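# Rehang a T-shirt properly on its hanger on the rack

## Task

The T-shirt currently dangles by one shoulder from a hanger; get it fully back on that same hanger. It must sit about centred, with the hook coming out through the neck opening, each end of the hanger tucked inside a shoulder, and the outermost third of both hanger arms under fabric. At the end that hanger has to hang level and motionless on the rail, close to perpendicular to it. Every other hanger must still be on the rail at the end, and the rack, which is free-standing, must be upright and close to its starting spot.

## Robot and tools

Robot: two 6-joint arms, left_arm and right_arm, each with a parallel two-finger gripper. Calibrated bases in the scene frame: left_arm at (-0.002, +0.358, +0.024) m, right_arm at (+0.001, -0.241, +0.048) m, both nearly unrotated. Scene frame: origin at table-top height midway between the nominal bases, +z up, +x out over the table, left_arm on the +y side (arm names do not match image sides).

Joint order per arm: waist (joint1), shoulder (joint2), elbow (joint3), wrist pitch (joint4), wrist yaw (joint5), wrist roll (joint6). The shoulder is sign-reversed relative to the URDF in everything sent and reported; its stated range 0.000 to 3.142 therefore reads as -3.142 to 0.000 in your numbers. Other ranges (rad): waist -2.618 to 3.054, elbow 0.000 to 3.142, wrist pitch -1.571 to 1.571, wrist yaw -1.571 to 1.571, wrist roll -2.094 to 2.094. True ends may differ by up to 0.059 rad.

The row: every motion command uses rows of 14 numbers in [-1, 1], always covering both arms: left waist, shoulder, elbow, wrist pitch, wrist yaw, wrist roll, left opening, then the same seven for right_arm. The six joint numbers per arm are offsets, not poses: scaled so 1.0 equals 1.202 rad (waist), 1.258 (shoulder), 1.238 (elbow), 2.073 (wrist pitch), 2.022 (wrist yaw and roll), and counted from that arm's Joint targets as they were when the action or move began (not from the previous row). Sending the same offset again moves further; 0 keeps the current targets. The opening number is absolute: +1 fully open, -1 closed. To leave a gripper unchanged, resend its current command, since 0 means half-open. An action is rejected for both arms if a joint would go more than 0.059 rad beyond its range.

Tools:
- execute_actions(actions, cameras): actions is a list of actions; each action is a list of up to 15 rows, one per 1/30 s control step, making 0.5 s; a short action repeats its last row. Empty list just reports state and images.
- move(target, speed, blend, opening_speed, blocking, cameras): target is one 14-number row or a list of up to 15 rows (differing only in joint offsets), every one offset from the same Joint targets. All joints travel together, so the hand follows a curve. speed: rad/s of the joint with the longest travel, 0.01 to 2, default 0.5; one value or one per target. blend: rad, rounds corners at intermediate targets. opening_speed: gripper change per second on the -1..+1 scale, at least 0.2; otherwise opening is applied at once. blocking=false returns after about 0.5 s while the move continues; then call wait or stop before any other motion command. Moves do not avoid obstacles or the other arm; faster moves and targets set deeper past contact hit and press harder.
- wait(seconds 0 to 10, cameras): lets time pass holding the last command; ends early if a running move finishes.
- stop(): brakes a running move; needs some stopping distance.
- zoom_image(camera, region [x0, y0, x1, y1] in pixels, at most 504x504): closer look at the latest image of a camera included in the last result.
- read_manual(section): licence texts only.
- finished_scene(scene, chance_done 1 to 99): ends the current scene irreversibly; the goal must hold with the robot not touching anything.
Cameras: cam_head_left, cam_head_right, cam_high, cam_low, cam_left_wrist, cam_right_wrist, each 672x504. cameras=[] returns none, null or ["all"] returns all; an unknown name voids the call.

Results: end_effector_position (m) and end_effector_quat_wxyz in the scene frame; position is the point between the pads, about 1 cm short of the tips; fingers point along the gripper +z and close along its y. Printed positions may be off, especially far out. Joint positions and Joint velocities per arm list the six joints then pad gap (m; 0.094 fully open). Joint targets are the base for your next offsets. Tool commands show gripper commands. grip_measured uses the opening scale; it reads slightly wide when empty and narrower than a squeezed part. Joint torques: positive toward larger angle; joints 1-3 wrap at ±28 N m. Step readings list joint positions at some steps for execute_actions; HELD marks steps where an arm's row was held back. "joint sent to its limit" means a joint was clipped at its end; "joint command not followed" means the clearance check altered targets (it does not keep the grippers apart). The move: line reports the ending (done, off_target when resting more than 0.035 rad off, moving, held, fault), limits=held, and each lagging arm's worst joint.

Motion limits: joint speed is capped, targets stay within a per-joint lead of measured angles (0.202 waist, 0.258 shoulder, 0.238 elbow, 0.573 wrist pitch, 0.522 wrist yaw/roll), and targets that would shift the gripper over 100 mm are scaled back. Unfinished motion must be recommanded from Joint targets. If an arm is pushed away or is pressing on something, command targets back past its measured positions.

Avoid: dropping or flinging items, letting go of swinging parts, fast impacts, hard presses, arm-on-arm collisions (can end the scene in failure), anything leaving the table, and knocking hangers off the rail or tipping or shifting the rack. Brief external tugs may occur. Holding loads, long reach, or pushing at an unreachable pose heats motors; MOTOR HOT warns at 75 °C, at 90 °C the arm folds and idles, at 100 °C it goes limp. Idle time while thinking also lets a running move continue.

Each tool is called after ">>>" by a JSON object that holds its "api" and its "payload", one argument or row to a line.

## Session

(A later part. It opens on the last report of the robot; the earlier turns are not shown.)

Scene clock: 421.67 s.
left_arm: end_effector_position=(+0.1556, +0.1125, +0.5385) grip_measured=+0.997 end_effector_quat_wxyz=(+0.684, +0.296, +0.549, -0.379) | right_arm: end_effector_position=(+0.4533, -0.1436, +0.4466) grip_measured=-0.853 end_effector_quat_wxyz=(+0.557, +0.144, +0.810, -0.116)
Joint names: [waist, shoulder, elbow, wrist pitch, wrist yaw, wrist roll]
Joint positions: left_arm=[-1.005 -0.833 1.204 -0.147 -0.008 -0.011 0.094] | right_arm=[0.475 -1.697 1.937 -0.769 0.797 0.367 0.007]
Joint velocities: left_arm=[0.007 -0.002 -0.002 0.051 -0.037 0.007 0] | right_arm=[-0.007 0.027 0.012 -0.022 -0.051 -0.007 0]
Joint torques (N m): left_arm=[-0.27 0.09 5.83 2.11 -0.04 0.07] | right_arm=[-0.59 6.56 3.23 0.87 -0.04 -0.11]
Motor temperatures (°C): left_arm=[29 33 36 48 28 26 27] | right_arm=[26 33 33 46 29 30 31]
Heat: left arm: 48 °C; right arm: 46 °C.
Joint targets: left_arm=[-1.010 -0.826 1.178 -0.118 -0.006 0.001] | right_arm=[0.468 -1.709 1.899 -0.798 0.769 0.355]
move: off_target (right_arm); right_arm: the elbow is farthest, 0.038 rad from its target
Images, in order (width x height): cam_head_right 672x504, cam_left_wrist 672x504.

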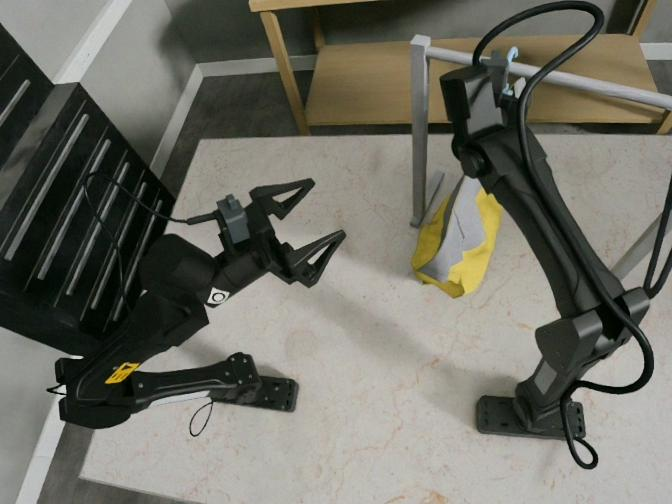

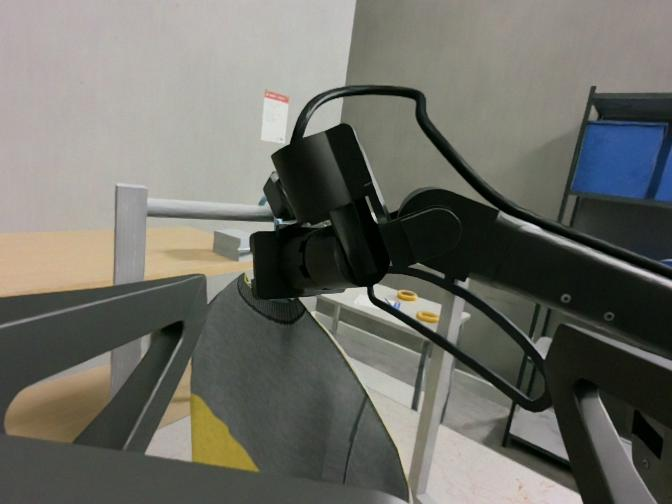

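>>> {"api": "move", "payload": {
  "target": [0,0,0,0,0,0,1,0,0,0,0,0,0,-0.35],
  "opening_speed": 0.3,
  "cameras": ["cam_left_wrist","cam_high"]
}}

>>> {"api": "zoom_image", "payload": {
  "camera": "cam_high",
  "region": [260, 20, 420, 140]
}}

>>> {"api": "zoom_image", "payload": {
  "camera": "cam_left_wrist",
  "region": [240, 130, 420, 300]
}}

Scene clock: 424.20 s.
left_arm: end_effector_position=(+0.1556, +0.1125, +0.5385) grip_measured=+0.997 end_effector_quat_wxyz=(+0.684, +0.296, +0.549, -0.379) | right_arm: end_effector_position=(+0.4552, -0.1392, +0.4309) grip_measured=-0.352 end_effector_quat_wxyz=(+0.541, +0.128, +0.823, -0.117)
Joint names: [waist, shoulder, elbow, wrist pitch, wrist yaw, wrist roll]
Joint positions: left_arm=[-1.005 -0.833 1.204 -0.147 -0.008 -0.011 0.094] | right_arm=[0.474 -1.702 1.912 -0.779 0.768 0.359 0.03]
Joint velocities: left_arm=[-0.017 0.012 0.012 -0.037 0.007 -0.051 0] | right_arm=[-0.022 -0.002 -0.022 -0.066 0.037 0.022 0.001]
Joint torques (N m): left_arm=[-0.42 0.14 5.71 2.06 -0.07 0.08] | right_arm=[-0.46 7.15 5.01 0.94 0.16 -0.1]
Motor temperatures (°C): left_arm=[29 33 36 48 28 26 27] | right_arm=[26 33 33 45 29 30 30]
Heat: left arm: 48 °C; right arm: 45 °C.
Joint targets: left_arm=[-1.010 -0.826 1.178 -0.118 -0.006 0.001] | right_arm=[0.468 -1.709 1.900 -0.798 0.769 0.355]
move: done
Images, in order (width x height): cam_high 672x504, cam_left_wrist 672x504.

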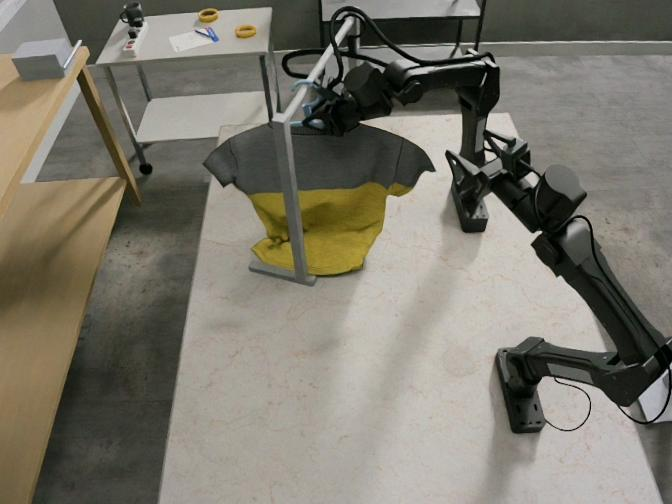

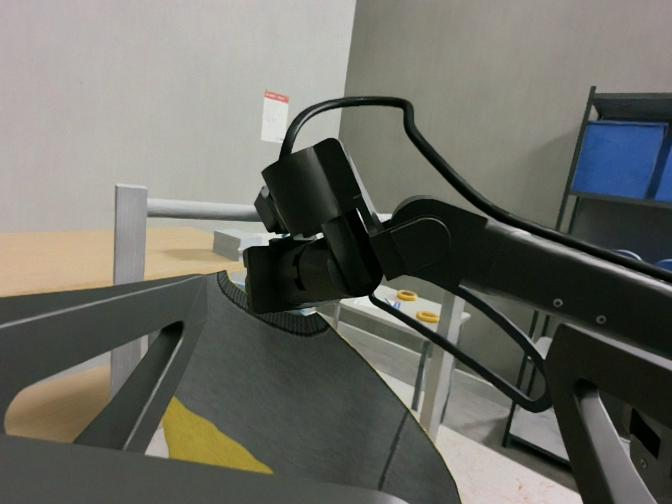

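Scaled by 3.150 from the camera's 672x504 image, which has a finer 960x720 frame.

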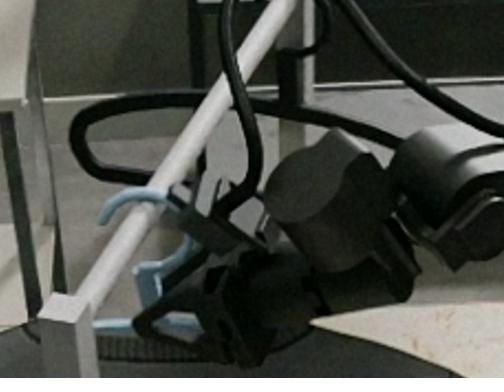

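Scaled by 2.800 from the camera's 672x504 image, which has a finer 960x720 frame.

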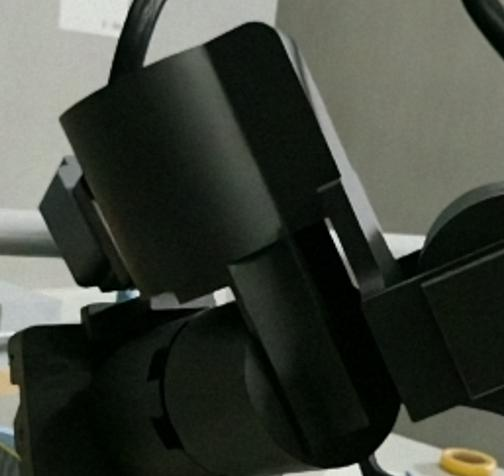

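>>> {"api": "move", "payload": {
  "target": [0,0,0,0,0,0,1,0,0,0.03,-0.012,0,0,0.3],
  "speed": 0.15,
  "opening_speed": 0.5,
  "cameras": ["cam_right_wrist","cam_high"]
}}

>>> {"api": "zoom_image", "payload": {
  "camera": "cam_high",
  "region": [260, 20, 420, 140]
}}

Scene clock: 425.93 s.
left_arm: end_effector_position=(+0.1556, +0.1125, +0.5385) grip_measured=+0.997 end_effector_quat_wxyz=(+0.684, +0.296, +0.549, -0.379) | right_arm: end_effector_position=(+0.4528, -0.1404, +0.4269) grip_measured=+0.298 end_effector_quat_wxyz=(+0.533, +0.123, +0.828, -0.123)
Joint names: [waist, shoulder, elbow, wrist pitch, wrist yaw, wrist roll]
Joint positions: left_arm=[-1.005 -0.833 1.204 -0.147 -0.008 -0.011 0.094] | right_arm=[0.474 -1.702 1.912 -0.803 0.768 0.359 0.061]
Joint velocities: left_arm=[0.002 -0.007 -0.002 0.007 -0.022 0.051 0] | right_arm=[0.002 0.012 -0.002 -0.007 0.007 0.007 -0.001]
Joint torques (N m): left_arm=[-0.46 0.24 5.78 2.1 0 0.07] | right_arm=[-0.47 7.13 7.65 0.93 0.17 -0.11]
Motor temperatures (°C): left_arm=[29 33 36 48 28 26 27] | right_arm=[26 33 33 45 29 30 30]
Heat: left arm: 48 °C; right arm: 45 °C.
Joint targets: left_arm=[-1.010 -0.826 1.178 -0.118 -0.006 0.001] | right_arm=[0.468 -1.709 1.937 -0.823 0.769 0.355]
move: done
Images, in order (width x height): cam_high 672x504, cam_right_wrist 672x504.

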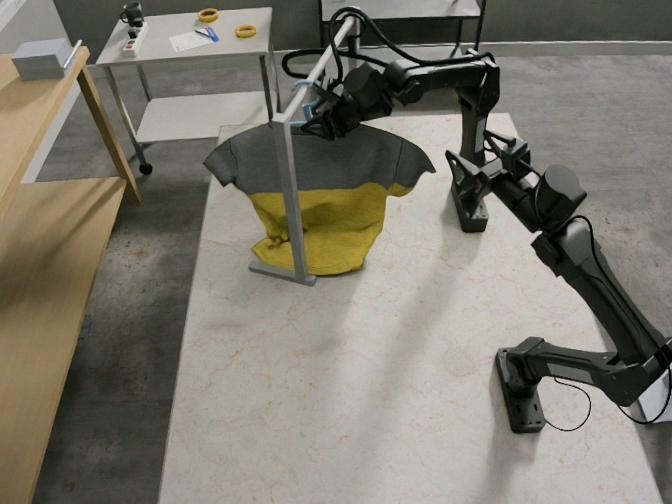

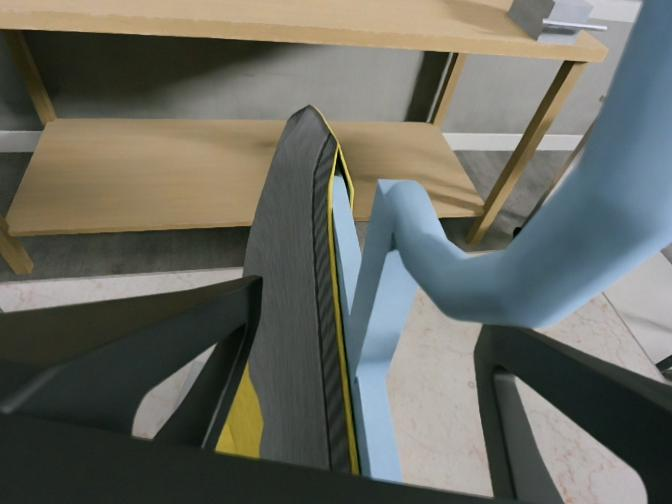

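Scaled by 3.150 from the camera's 672x504 image, which has a finer 960x720 frame.

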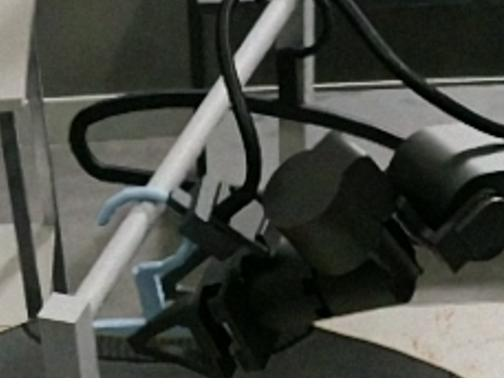

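>>> {"api": "move", "payload": {
  "target": [0,0,0,0,0,0,1,0,0,0,0,0,0,0.9],
  "opening_speed": 0.5,
  "cameras": []
}}

>>> {"api": "move", "payload": {
  "target": [0,0,0,0,0,0,1,0.112,0.016,0.088,-0.113,0.053,0.068,0.9],
  "speed": 0.15,
  "cameras": ["cam_right_wrist","cam_high"]
}}

>>> {"api": "zoom_image", "payload": {
  "camera": "cam_high",
  "region": [260, 20, 420, 140]
}}

Scene clock: 428.43 s.
left_arm: end_effector_position=(+0.1556, +0.1125, +0.5385) grip_measured=+0.997 end_effector_quat_wxyz=(+0.684, +0.296, +0.549, -0.379) | right_arm: end_effector_position=(+0.4528, -0.1404, +0.4269) grip_measured=+0.898 end_effector_quat_wxyz=(+0.533, +0.123, +0.828, -0.123)
Joint names: [waist, shoulder, elbow, wrist pitch, wrist yaw, wrist roll]
Joint positions: left_arm=[-1.005 -0.833 1.204 -0.147 -0.008 -0.011 0.094] | right_arm=[0.474 -1.702 1.912 -0.803 0.768 0.359 0.089]
Joint velocities: left_arm=[-0.002 0.007 0.012 -0.022 -0.022 -0.037 0] | right_arm=[0.002 0.017 0.002 -0.022 -0.037 -0.022 0]
Joint torques (N m): left_arm=[-0.53 0.23 5.75 2.11 -0.02 0.05] | right_arm=[-0.46 7.16 7.61 0.93 0.18 -0.11]
Motor temperatures (°C): left_arm=[29 33 36 48 28 26 27] | right_arm=[26 33 33 44 29 30 30]
Heat: left arm: 48 °C; right arm: 44 °C.
Joint targets: left_arm=[-1.010 -0.826 1.178 -0.118 -0.006 0.001] | right_arm=[0.468 -1.709 1.937 -0.823 0.769 0.355]
move: done
No camera images: "cameras" was empty.

Scene clock: 430.57 s.
left_arm: end_effector_position=(+0.1556, +0.1125, +0.5385) grip_measured=+0.997 end_effector_quat_wxyz=(+0.684, +0.296, +0.549, -0.379) | right_arm: end_effector_position=(+0.4129, -0.1142, +0.4334) grip_measured=+0.898 end_effector_quat_wxyz=(+0.512, +0.112, +0.842, -0.130)
Joint names: [waist, shoulder, elbow, wrist pitch, wrist yaw, wrist roll]
Joint positions: left_arm=[-1.005 -0.833 1.204 -0.147 -0.008 -0.011 0.094] | right_arm=[0.598 -1.702 2.007 -1.038 0.849 0.479 0.089]
Joint velocities: left_arm=[0.012 0.002 -0.012 -0.037 -0.007 -0.007 0.001] | right_arm=[-0.002 -0.007 -0.007 0.007 0.022 -0.037 0.001]
Joint torques (N m): left_arm=[-0.38 0.13 5.79 2.07 -0.04 0.09] | right_arm=[0.35 8.43 8.28 0.83 0.48 0.06]
Motor temperatures (°C): left_arm=[29 33 36 48 28 26 27] | right_arm=[26 33 33 44 29 30 30]
Heat: left arm: 48 °C; right arm: 44 °C.
Joint targets: left_arm=[-1.010 -0.826 1.178 -0.118 -0.006 0.001] | right_arm=[0.603 -1.689 2.046 -1.057 0.877 0.492]
move: off_target (right_arm); right_arm: the elbow is farthest, 0.039 rad from its target
Images, in order (width x height): cam_high 672x504, cam_right_wrist 672x504.

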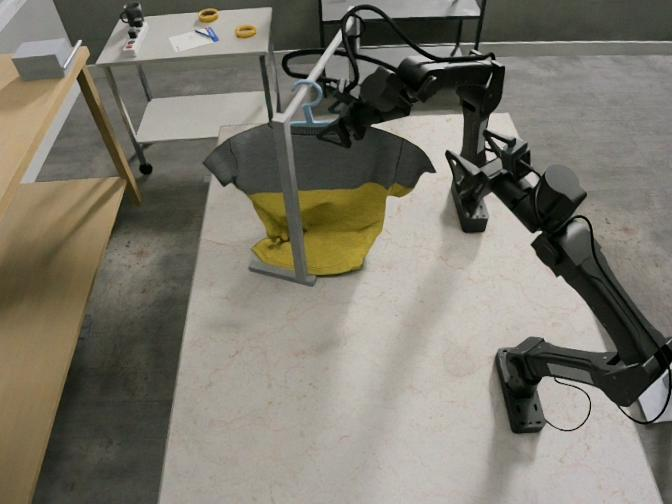

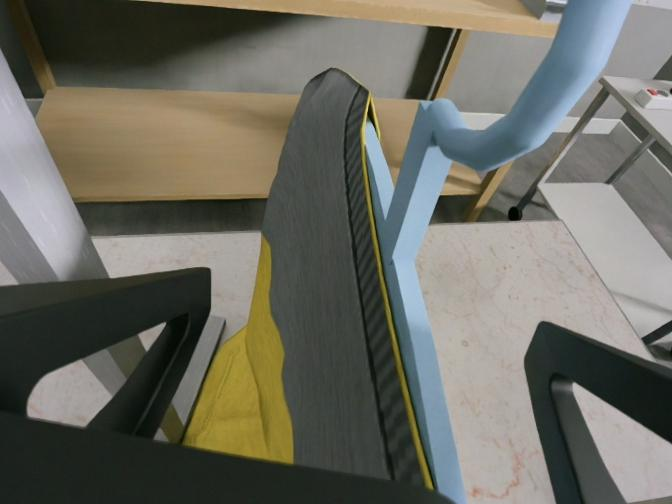

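Scaled by 3.150 from the camera's 672x504 image, which has a finer 960x720 frame.

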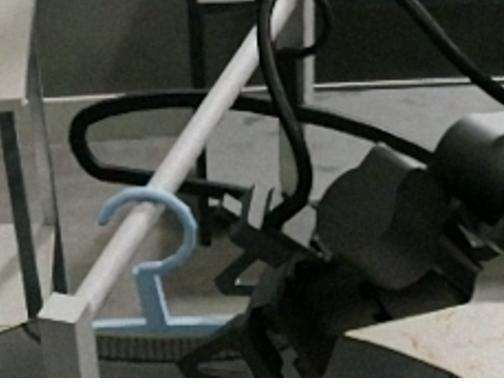

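>>> {"api": "move", "payload": {
  "target": [0,0,0,0,0,0,1,0.112,0.032,0.11,-0.113,0.053,0.068,0.9],
  "speed": 0.25,
  "cameras": ["cam_right_wrist","cam_high"]
}}

Scene clock: 432.37 s.
left_arm: end_effector_position=(+0.1556, +0.1125, +0.5385) grip_measured=+0.997 end_effector_quat_wxyz=(+0.684, +0.296, +0.549, -0.379) | right_arm: end_effector_position=(+0.3629, -0.1030, +0.4705) grip_measured=+0.898 end_effector_quat_wxyz=(+0.528, +0.120, +0.832, -0.119)
Joint names: [waist, shoulder, elbow, wrist pitch, wrist yaw, wrist roll]
Joint positions: left_arm=[-1.005 -0.833 1.204 -0.147 -0.008 -0.011 0.094] | right_arm=[0.733 -1.676 2.15 -1.271 0.955 0.617 0.089]
Joint velocities: left_arm=[-0.012 -0.002 0.007 -0.066 0.037 -0.022 0] | right_arm=[0.007 -0.002 -0.007 0.007 -0.007 -0.022 0]
Joint torques (N m): left_arm=[-0.36 0.14 5.82 2.14 -0.04 0.08] | right_arm=[0.32 8.77 7.19 0.76 0.55 0.06]
Motor temperatures (°C): left_arm=[29 33 36 48 28 26 27] | right_arm=[26 33 33 44 29 30 30]
Heat: left arm: 48 °C; right arm: 44 °C.
Joint targets: left_arm=[-1.010 -0.826 1.178 -0.118 -0.006 0.001] | right_arm=[0.737 -1.649 2.182 -1.292 0.984 0.630]
move: done
Images, in order (width x height): cam_high 672x504, cam_right_wrist 672x504.

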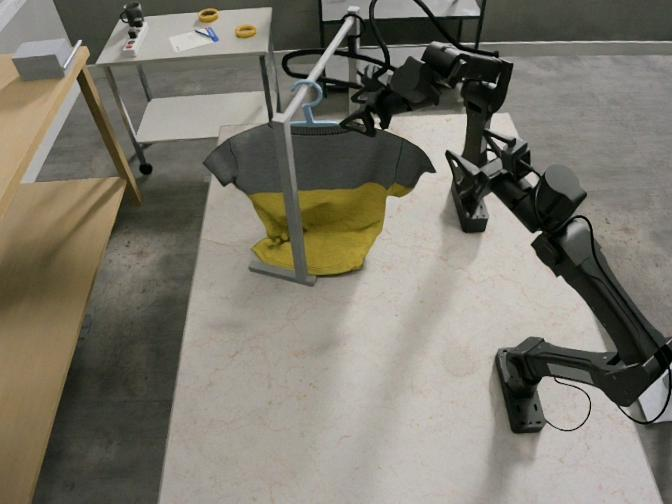

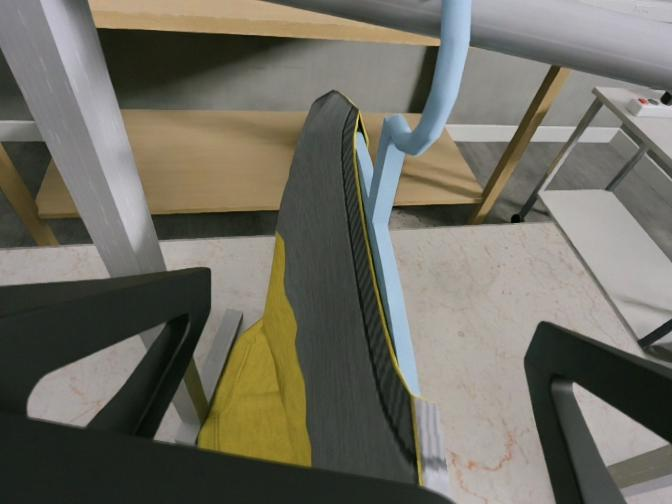

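>>> {"api": "move", "payload": {
  "target": [
    [0,0,0,0,0,0,1,0,0.24,0.05,0,0,0,0.9],
    [0.3,0,0,0,0,0,1,-0.5,0.45,0.1,0.2,-0.4,-0.25,0.9]
  ],
  "speed": 0.5,
  "blend": 0.05
}}

>>> {"api": "zoom_image", "payload": {
  "camera": "cam_high",
  "region": [190, 10, 450, 300]
}}

>>> {"api": "zoom_image", "payload": {
  "camera": "cam_low",
  "region": [200, 50, 600, 350]
}}

>>> {"api": "zoom_image", "payload": {
  "camera": "cam_head_right",
  "region": [400, 20, 672, 300]
}}

Scene clock: 435.57 s.
left_arm: end_effector_position=(+0.2305, +0.1817, +0.5385) grip_measured=+0.997 end_effector_quat_wxyz=(+0.739, +0.195, +0.592, -0.254) | right_arm: end_effector_position=(+0.1658, -0.2474, +0.7207) grip_measured=+0.898 end_effector_quat_wxyz=(+0.798, +0.070, +0.595, +0.061)
Joint names: [waist, shoulder, elbow, wrist pitch, wrist yaw, wrist roll]
Joint positions: left_arm=[-0.654 -0.833 1.204 -0.147 -0.008 -0.011 0.094] | right_arm=[0.143 -1.084 2.296 -0.921 0.188 0.137 0.089]
Joint velocities: left_arm=[-0.002 0.012 -0.007 0.022 -0.022 0.007 0] | right_arm=[-0.017 0.007 -0.012 0.037 -0.051 -0.095 -0.001]
Joint torques (N m): left_arm=[0.14 0.16 5.68 2.16 -0.02 0.13] | right_arm=[-0.5 -2.97 2.56 1.59 -0.1 -0.12]
Motor temperatures (°C): left_arm=[29 33 36 48 28 26 27] | right_arm=[26 33 33 44 29 30 30]
Heat: left arm: 48 °C; right arm: 44 °C.
Joint targets: left_arm=[-0.649 -0.826 1.178 -0.118 -0.006 0.001] | right_arm=[0.136 -1.082 2.306 -0.877 0.175 0.124]
move: off_target (right_arm); right_arm: the wrist pitch is farthest, 0.044 rad from its target

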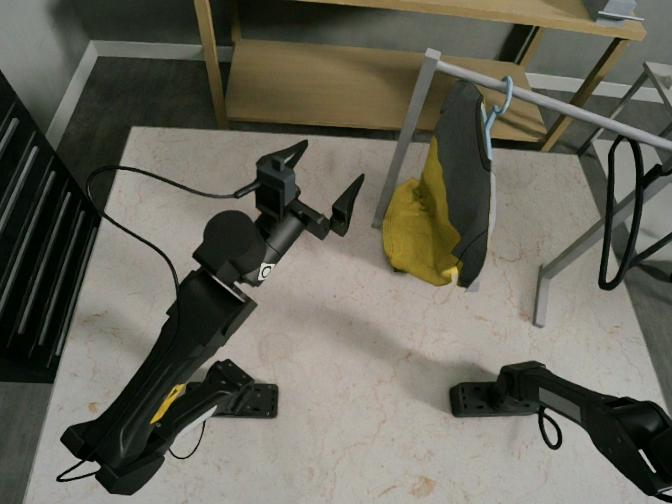

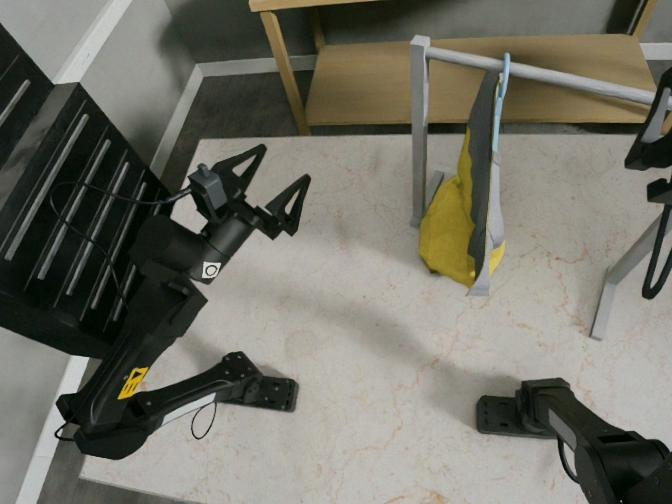

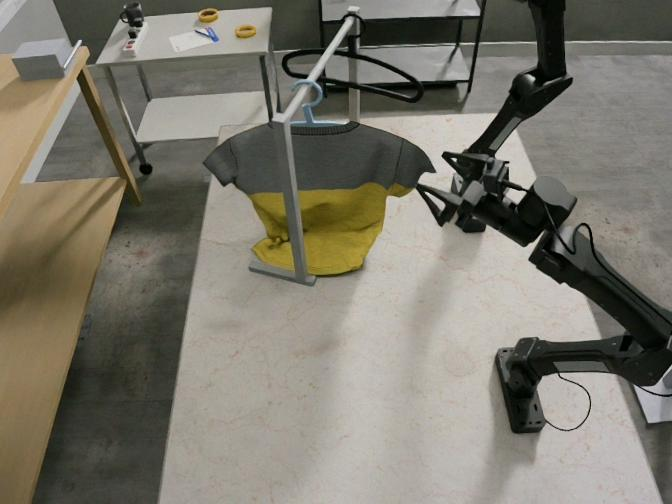

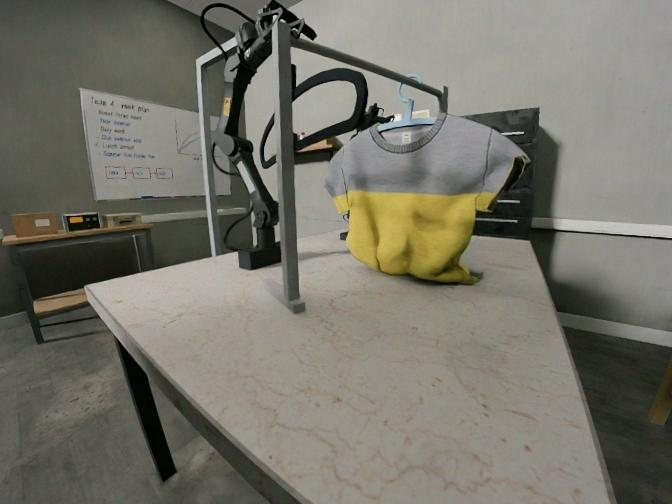

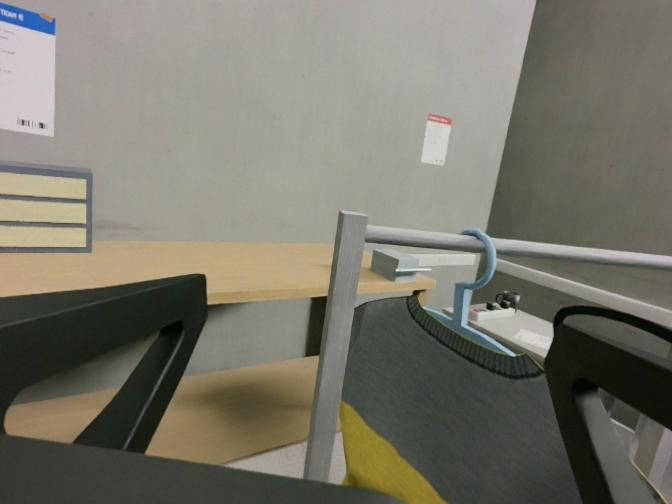

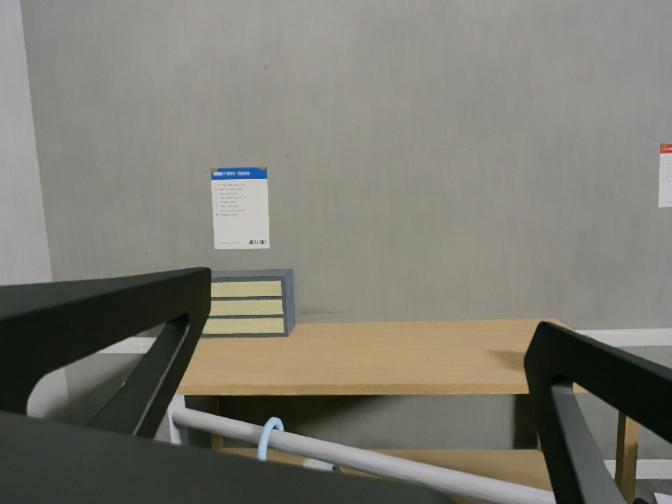

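Scaled by 1.738 from the camera's 672x504 image, which has a finer 960x720 frame.

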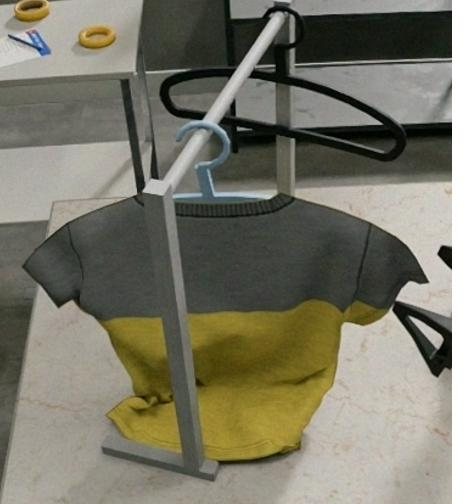

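Scaled by 1.260 from the camera's 672x504 image, which has a finer 960x720 frame.

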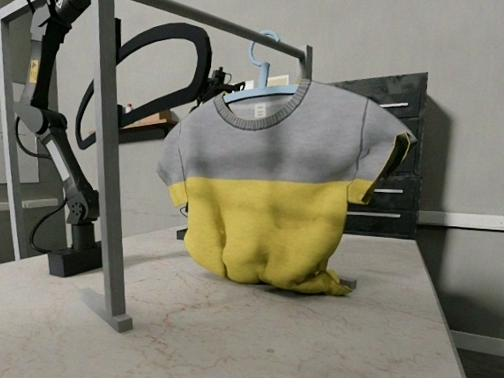

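Scaled by 1.800 from the camera's 672x504 image, which has a finer 960x720 frame.

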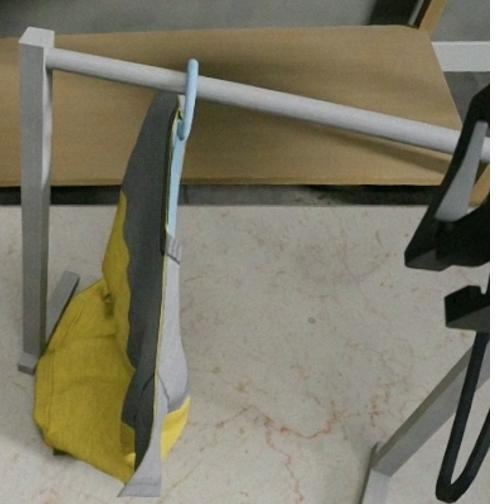

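>>> {"api": "wait", "payload": {
  "seconds": 1,
  "cameras": ["cam_low"]
}}

>>> {"api": "zoom_image", "payload": {
  "camera": "cam_low",
  "region": [320, 60, 540, 200]
}}

Scene clock: 436.77 s.
left_arm: end_effector_position=(+0.2305, +0.1817, +0.5385) grip_measured=+0.997 end_effector_quat_wxyz=(+0.739, +0.195, +0.592, -0.254) | right_arm: end_effector_position=(+0.1658, -0.2474, +0.7207) grip_measured=+0.898 end_effector_quat_wxyz=(+0.798, +0.070, +0.595, +0.061)
Joint names: [waist, shoulder, elbow, wrist pitch, wrist yaw, wrist roll]
Joint positions: left_arm=[-0.654 -0.833 1.204 -0.147 -0.008 -0.011 0.094] | right_arm=[0.143 -1.084 2.296 -0.921 0.188 0.137 0.089]
Joint velocities: left_arm=[-0.007 -0.007 0.012 0.022 -0.022 -0.022 0.001] | right_arm=[0.012 -0.007 0.012 -0.037 -0.007 0.022 0]
Joint torques (N m): left_arm=[0.4 0.25 5.81 2.11 -0.03 0.08] | right_arm=[-0.49 -2.96 2.56 1.6 -0.1 -0.12]
Motor temperatures (°C): left_arm=[29 33 36 48 28 26 27] | right_arm=[26 33 33 44 29 30 30]
Heat: left arm: 48 °C; right arm: 44 °C.
Joint targets: left_arm=[-0.649 -0.826 1.178 -0.118 -0.006 0.001] | right_arm=[0.136 -1.082 2.306 -0.877 0.175 0.124]
Tool commands: left_gripper/opening=+1.0 right_gripper/opening=+0.9
wait: 1.00 s; at rest from the start
Images, in order (width x height): cam_low 672x504.

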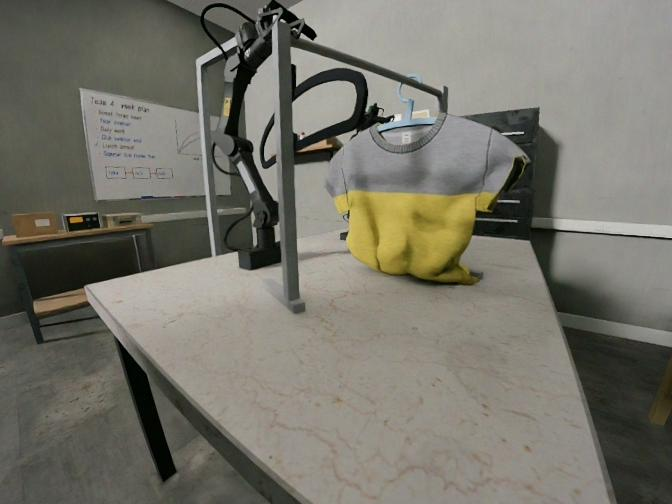

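Scaled by 2.291 from the camera's 672x504 image, which has a finer 960x720 frame.

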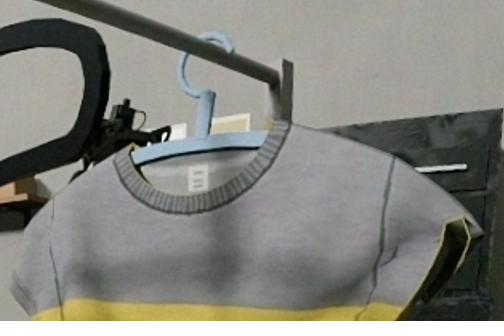

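>>> {"api": "move", "payload": {
  "target": [0.36,0,0,0,0.55,0,1,0,0,0,0,0,0,0.9],
  "speed": 0.6,
  "cameras": ["cam_left_wrist","cam_high"]
}}

Scene clock: 440.27 s.
left_arm: end_effector_position=(+0.1538, +0.1601, +0.5176) grip_measured=+0.997 end_effector_quat_wxyz=(+0.626, +0.466, +0.481, -0.399) | right_arm: end_effector_position=(+0.1658, -0.2474, +0.7207) grip_measured=+0.898 end_effector_quat_wxyz=(+0.798, +0.070, +0.595, +0.061)
Joint names: [waist, shoulder, elbow, wrist pitch, wrist yaw, wrist roll]
Joint positions: left_arm=[-0.222 -0.832 1.204 -0.142 1.101 -0.003 0.094] | right_arm=[0.143 -1.084 2.296 -0.921 0.188 0.137 0.089]
Joint velocities: left_arm=[0.007 0.012 -0.017 -0.037 -0.037 -0.007 0.001] | right_arm=[0.002 -0.002 -0.007 -0.037 0.007 0.051 0]
Joint torques (N m): left_arm=[0.46 -0.35 5.33 1.71 -0.04 0.05] | right_arm=[-0.5 -2.96 2.58 1.59 -0.1 -0.12]
Motor temperatures (°C): left_arm=[29 33 36 48 28 26 27] | right_arm=[26 33 33 45 29 30 30]
Heat: left arm: 48 °C; right arm: 45 °C.
Joint targets: left_arm=[-0.217 -0.826 1.178 -0.118 1.106 0.001] | right_arm=[0.136 -1.082 2.306 -0.877 0.175 0.124]
move: off_target (right_arm); right_arm: the wrist pitch is farthest, 0.044 rad from its target
Images, in order (width x height): cam_high 672x504, cam_left_wrist 672x504.

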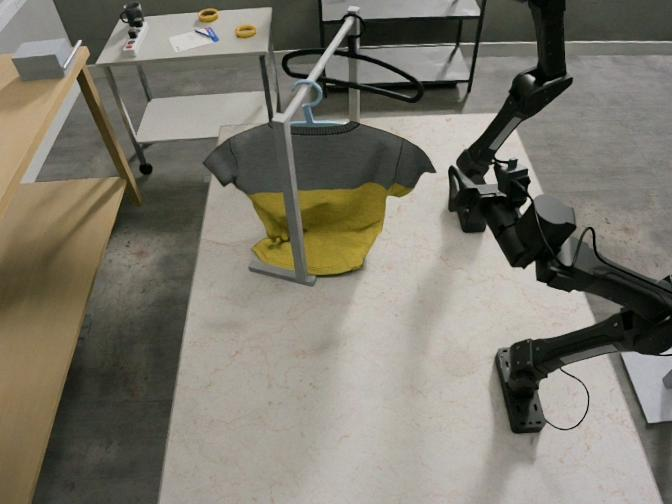

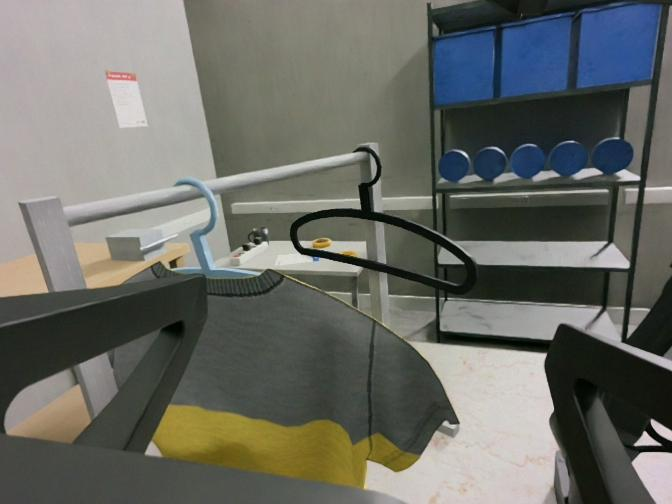

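>>> {"api": "zoom_image", "payload": {
  "camera": "cam_left_wrist",
  "region": [130, 160, 310, 310]
}}

Scaled by 2.800 from the camera's 672x504 image, which has a finer 960x720 frame.

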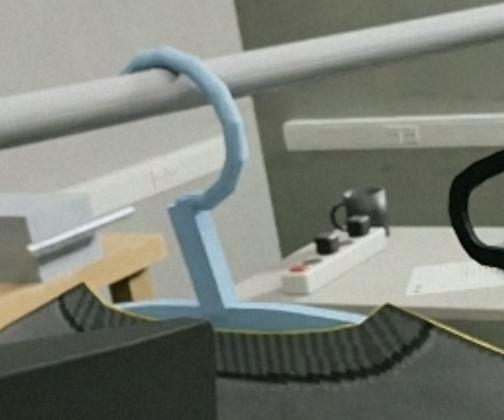

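>>> {"api": "move", "payload": {
  "target": [0,0,0,0,0,0,1,0.186,-0.215,-0.127,-0.169,-0.077,-0.061,-1],
  "speed": 0.6,
  "cameras": ["cam_left_wrist","cam_high","cam_head_left"]
}}

Scene clock: 443.10 s.
left_arm: end_effector_position=(+0.1536, +0.1600, +0.5175) grip_measured=+0.997 end_effector_quat_wxyz=(+0.626, +0.467, +0.480, -0.400) | right_arm: end_effector_position=(+0.3061, -0.1260, +0.5360) grip_measured=-0.990 end_effector_quat_wxyz=(+0.532, -0.146, +0.829, +0.091)
Joint names: [waist, shoulder, elbow, wrist pitch, wrist yaw, wrist roll]
Joint positions: left_arm=[-0.222 -0.832 1.204 -0.142 1.103 -0.003 0.094] | right_arm=[0.356 -1.369 2.144 -1.205 0.024 0.006 0]
Joint velocities: left_arm=[-0.007 0.002 0.002 -0.037 0.037 0.037 0] | right_arm=[-0.002 0.007 0.002 -0.051 -0.022 -0.066 0]
Joint torques (N m): left_arm=[0.42 -0.47 5.27 1.68 -0.03 0.04] | right_arm=[0.28 3.84 4.37 1.13 -0.05 -0.1]
Motor temperatures (°C): left_arm=[29 33 36 48 28 26 27] | right_arm=[26 33 33 45 29 30 29]
Heat: left arm: 48 °C; right arm: 45 °C.
Joint targets: left_arm=[-0.217 -0.826 1.178 -0.118 1.106 0.001] | right_arm=[0.360 -1.353 2.148 -1.227 0.019 0.001]
move: done
Images, in order (width x height): cam_head_left 672x504, cam_high 672x504, cam_left_wrist 672x504.

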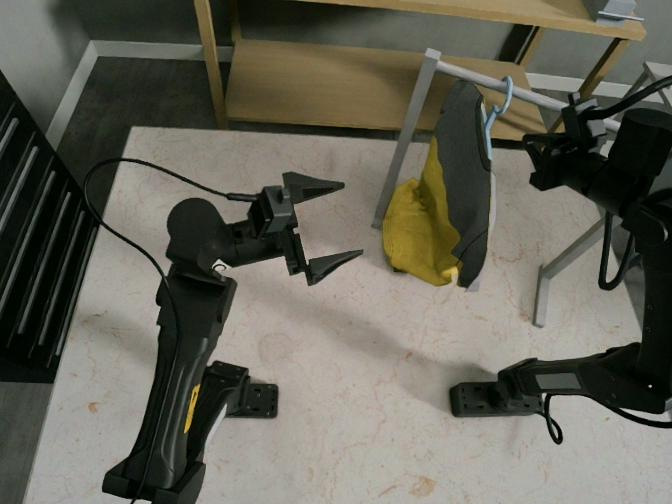

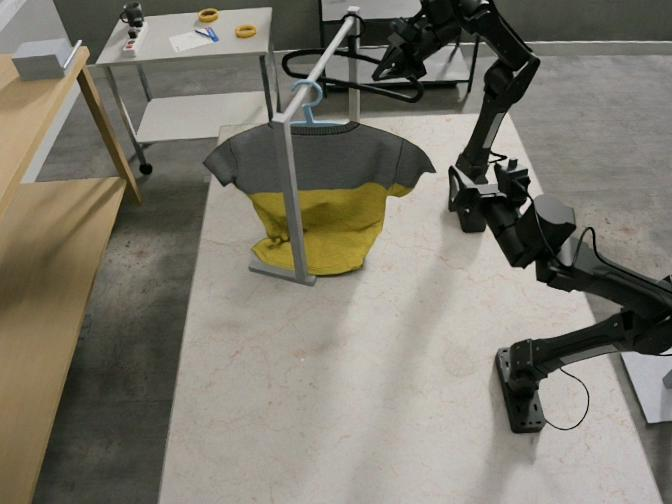

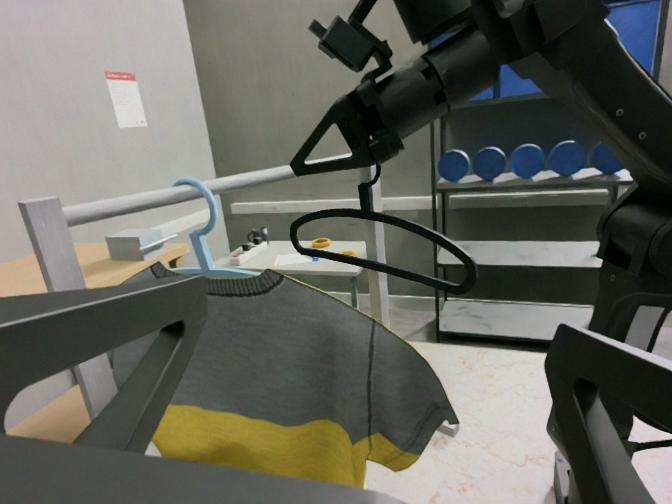

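>>> {"api": "move", "payload": {
  "target": [0,0,0,0,0,0,1,0.021,0.205,-0.484,0.164,0,0,-1],
  "speed": 0.4,
  "cameras": ["cam_left_wrist","cam_high"]
}}

Scene clock: 445.90 s.
left_arm: end_effector_position=(+0.1536, +0.1600, +0.5175) grip_measured=+0.997 end_effector_quat_wxyz=(+0.626, +0.467, +0.480, -0.400) | right_arm: end_effector_position=(+0.2959, -0.1221, +0.4469) grip_measured=-0.990 end_effector_quat_wxyz=(+0.507, -0.159, +0.842, +0.091)
Joint names: [waist, shoulder, elbow, wrist pitch, wrist yaw, wrist roll]
Joint positions: left_arm=[-0.222 -0.832 1.204 -0.142 1.103 -0.003 0.094] | right_arm=[0.379 -1.114 1.562 -0.937 0.024 0.005 0]
Joint velocities: left_arm=[-0.002 0.002 0.002 0.051 0.037 0.007 0] | right_arm=[0.002 0.007 0.002 -0.051 -0.037 -0.022 0]
Joint torques (N m): left_arm=[0.43 -0.18 5.27 1.7 -0.03 0.12] | right_arm=[0.46 3.22 4.45 1.71 -0.05 -0.11]
Motor temperatures (°C): left_arm=[29 33 36 48 28 26 27] | right_arm=[26 33 33 45 29 30 29]
Heat: left arm: 48 °C; right arm: 45 °C.
Joint targets: left_arm=[-0.217 -0.826 1.178 -0.118 1.106 0.001] | right_arm=[0.385 -1.095 1.549 -0.887 0.019 0.001]
move: off_target (right_arm); right_arm: the wrist pitch is farthest, 0.050 rad from its target
Images, in order (width x height): cam_high 672x504, cam_left_wrist 672x504.

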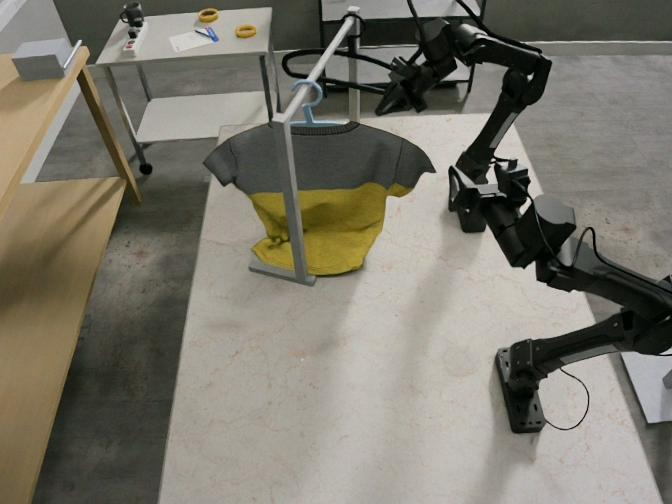

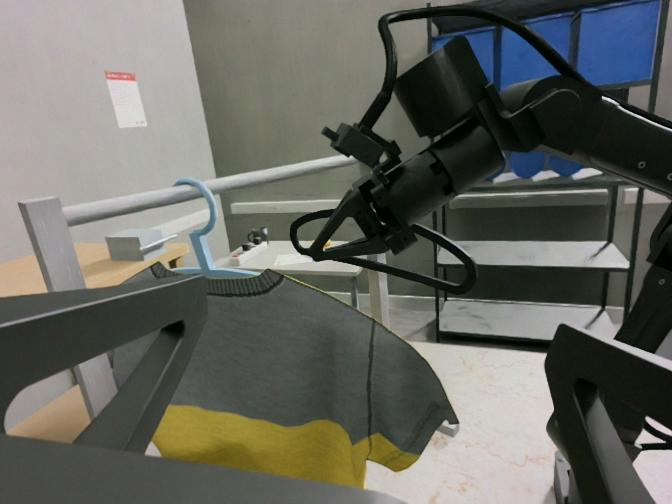

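>>> {"api": "move", "payload": {
  "target": [0,0,0,0,0,0,1,0,0.068,-0.165,0.06,0,0,-1],
  "speed": 0.2,
  "cameras": ["cam_left_wrist","cam_head_left"]
}}

>>> {"api": "move", "payload": {
  "target": [0,0,0,0,0,0,1,0,0.045,-0.11,0.04,0,0,-1],
  "speed": 0.15,
  "cameras": ["cam_left_wrist"]
}}

Scene clock: 447.67 s.
left_arm: end_effector_position=(+0.1536, +0.1600, +0.5175) grip_measured=+0.997 end_effector_quat_wxyz=(+0.626, +0.467, +0.480, -0.400) | right_arm: end_effector_position=(+0.2942, -0.1228, +0.4138) grip_measured=-0.990 end_effector_quat_wxyz=(+0.510, -0.159, +0.840, +0.092)
Joint names: [waist, shoulder, elbow, wrist pitch, wrist yaw, wrist roll]
Joint positions: left_arm=[-0.222 -0.832 1.204 -0.142 1.103 -0.003 0.094] | right_arm=[0.379 -1.028 1.358 -0.812 0.024 0.005 0]
Joint velocities: left_arm=[-0.007 -0.002 -0.022 -0.007 -0.007 -0.007 -0.001] | right_arm=[0.007 -0.002 -0.017 0.007 0.066 -0.022 0]
Joint torques (N m): left_arm=[0.53 -0.35 5.24 1.69 -0.05 0.09] | right_arm=[0.46 2.77 4.77 1.75 -0.06 -0.11]
Motor temperatures (°C): left_arm=[29 33 36 48 28 26 27] | right_arm=[26 33 33 45 29 30 29]
Heat: left arm: 48 °C; right arm: 45 °C.
Joint targets: left_arm=[-0.217 -0.826 1.178 -0.118 1.106 0.001] | right_arm=[0.385 -1.010 1.345 -0.763 0.019 0.001]
move: off_target (right_arm); right_arm: the wrist pitch is farthest, 0.050 rad from its target
Images, in order (width x height): cam_head_left 672x504, cam_left_wrist 672x504.

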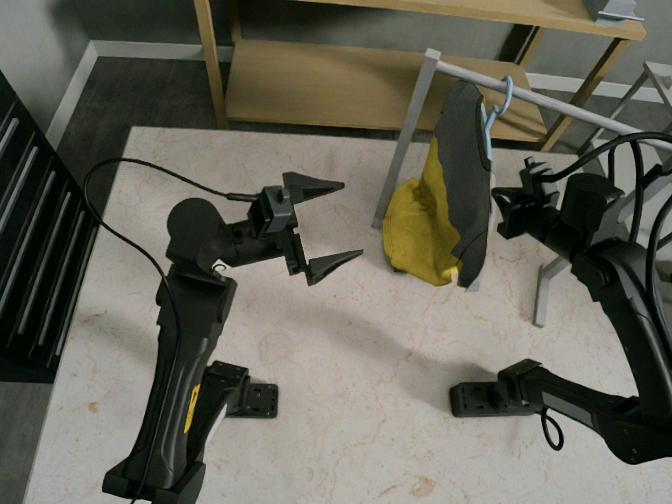

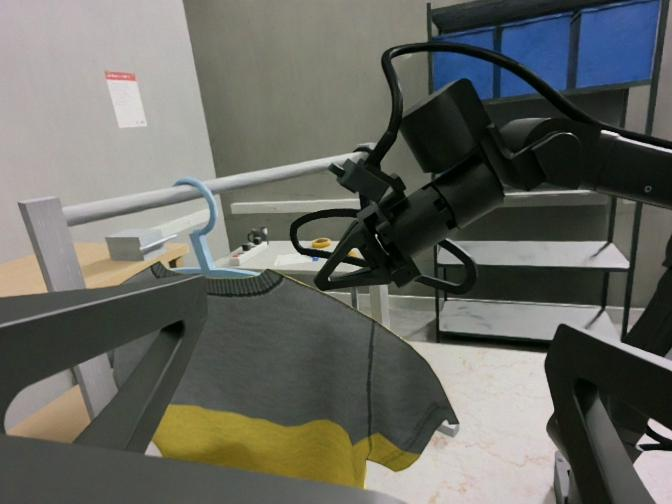

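Scene clock: 449.13 s.
left_arm: end_effector_position=(+0.1536, +0.1600, +0.5175) grip_measured=+0.997 end_effector_quat_wxyz=(+0.626, +0.467, +0.480, -0.400) | right_arm: end_effector_position=(+0.2923, -0.1239, +0.3895) grip_measured=-0.990 end_effector_quat_wxyz=(+0.512, -0.158, +0.839, +0.092)
Joint names: [waist, shoulder, elbow, wrist pitch, wrist yaw, wrist roll]
Joint positions: left_arm=[-0.222 -0.832 1.204 -0.142 1.103 -0.003 0.094] | right_arm=[0.379 -0.971 1.223 -0.729 0.025 0.005 0]
Joint velocities: left_arm=[0.002 -0.012 -0.012 -0.051 -0.081 -0.081 -0.001] | right_arm=[-0.002 -0.007 0.007 0.007 -0.007 -0.081 0]
Joint torques (N m): left_arm=[0.55 -0.43 5.31 1.72 -0.05 0.08] | right_arm=[0.44 2.5 4.94 1.76 -0.04 -0.11]
Motor temperatures (°C): left_arm=[29 33 36 48 28 26 27] | right_arm=[26 33 33 45 29 30 29]
Heat: left arm: 48 °C; right arm: 45 °C.
Joint targets: left_arm=[-0.217 -0.826 1.178 -0.118 1.106 0.001] | right_arm=[0.385 -0.953 1.209 -0.680 0.019 0.001]
move: off_target (right_arm); right_arm: the wrist pitch is farthest, 0.049 rad from its target
Images, in order (width x height): cam_left_wrist 672x504.

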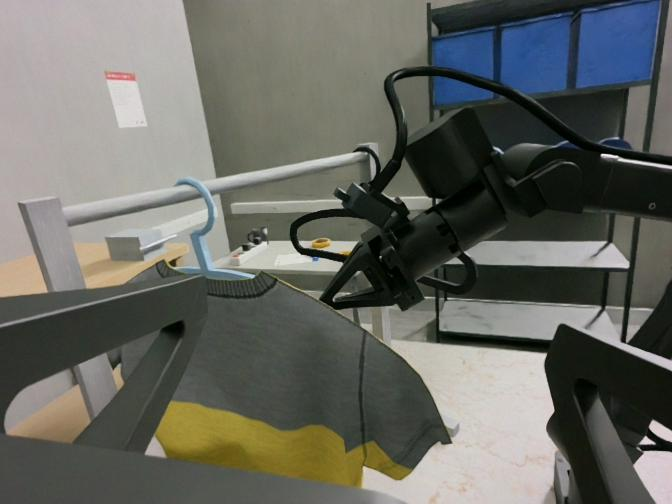

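>>> {"api": "move", "payload": {
  "target": [0,0,0,0,0,0,1,0,0.045,-0.11,0.04,0,0,-1],
  "speed": 0.15,
  "cameras": ["cam_left_wrist","cam_high"]
}}

>>> {"api": "zoom_image", "payload": {
  "camera": "cam_left_wrist",
  "region": [130, 160, 310, 310]
}}

Scene clock: 450.73 s.
left_arm: end_effector_position=(+0.1536, +0.1600, +0.5175) grip_measured=+0.997 end_effector_quat_wxyz=(+0.626, +0.467, +0.480, -0.400) | right_arm: end_effector_position=(+0.2895, -0.1253, +0.3636) grip_measured=-0.990 end_effector_quat_wxyz=(+0.513, -0.157, +0.839, +0.092)
Joint names: [waist, shoulder, elbow, wrist pitch, wrist yaw, wrist roll]
Joint positions: left_arm=[-0.222 -0.832 1.204 -0.142 1.103 -0.003 0.094] | right_arm=[0.379 -0.913 1.087 -0.647 0.027 0.005 0]
Joint velocities: left_arm=[-0.002 -0.002 -0.007 -0.007 0.007 -0.022 -0.001] | right_arm=[-0.002 -0.017 -0.007 0.037 -0.051 -0.022 0.001]
Joint torques (N m): left_arm=[0.43 -0.35 5.14 1.74 -0.08 0.11] | right_arm=[0.43 2.21 5.12 1.74 -0.05 -0.12]
Motor temperatures (°C): left_arm=[29 33 36 48 28 26 27] | right_arm=[26 33 33 46 29 30 29]
Heat: left arm: 48 °C; right arm: 46 °C.
Joint targets: left_arm=[-0.217 -0.826 1.178 -0.118 1.106 0.001] | right_arm=[0.385 -0.896 1.072 -0.597 0.019 0.001]
move: off_target (right_arm); right_arm: the wrist pitch is farthest, 0.050 rad from its target
Images, in order (width x height): cam_high 672x504, cam_left_wrist 672x504.

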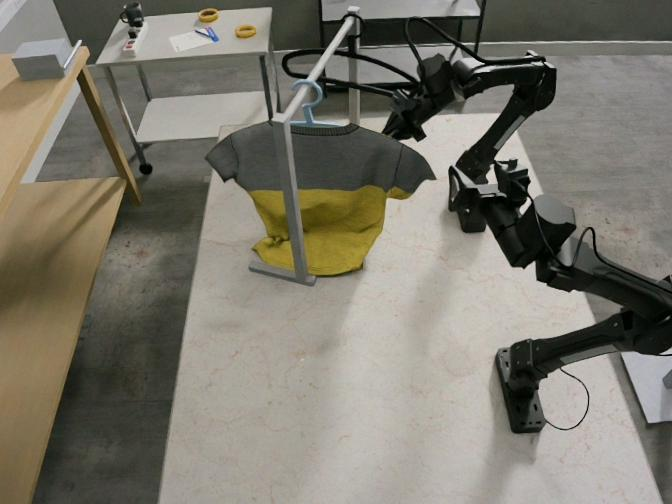

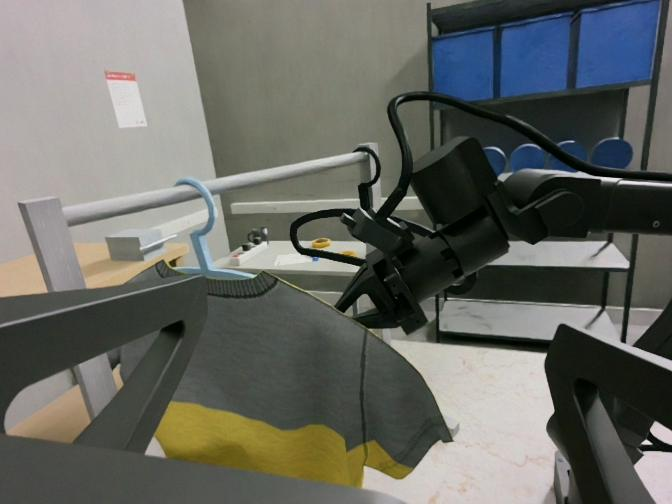

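Scaled by 2.800 from the camera's 672x504 image, which has a finer 960x720 frame.

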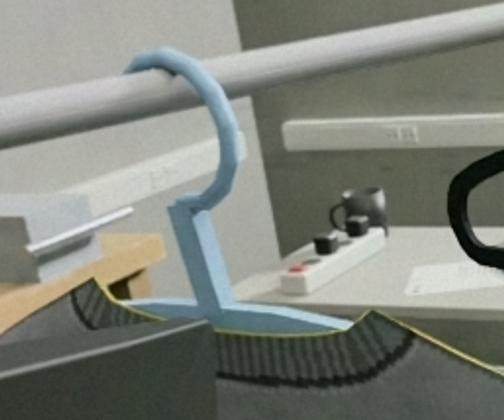

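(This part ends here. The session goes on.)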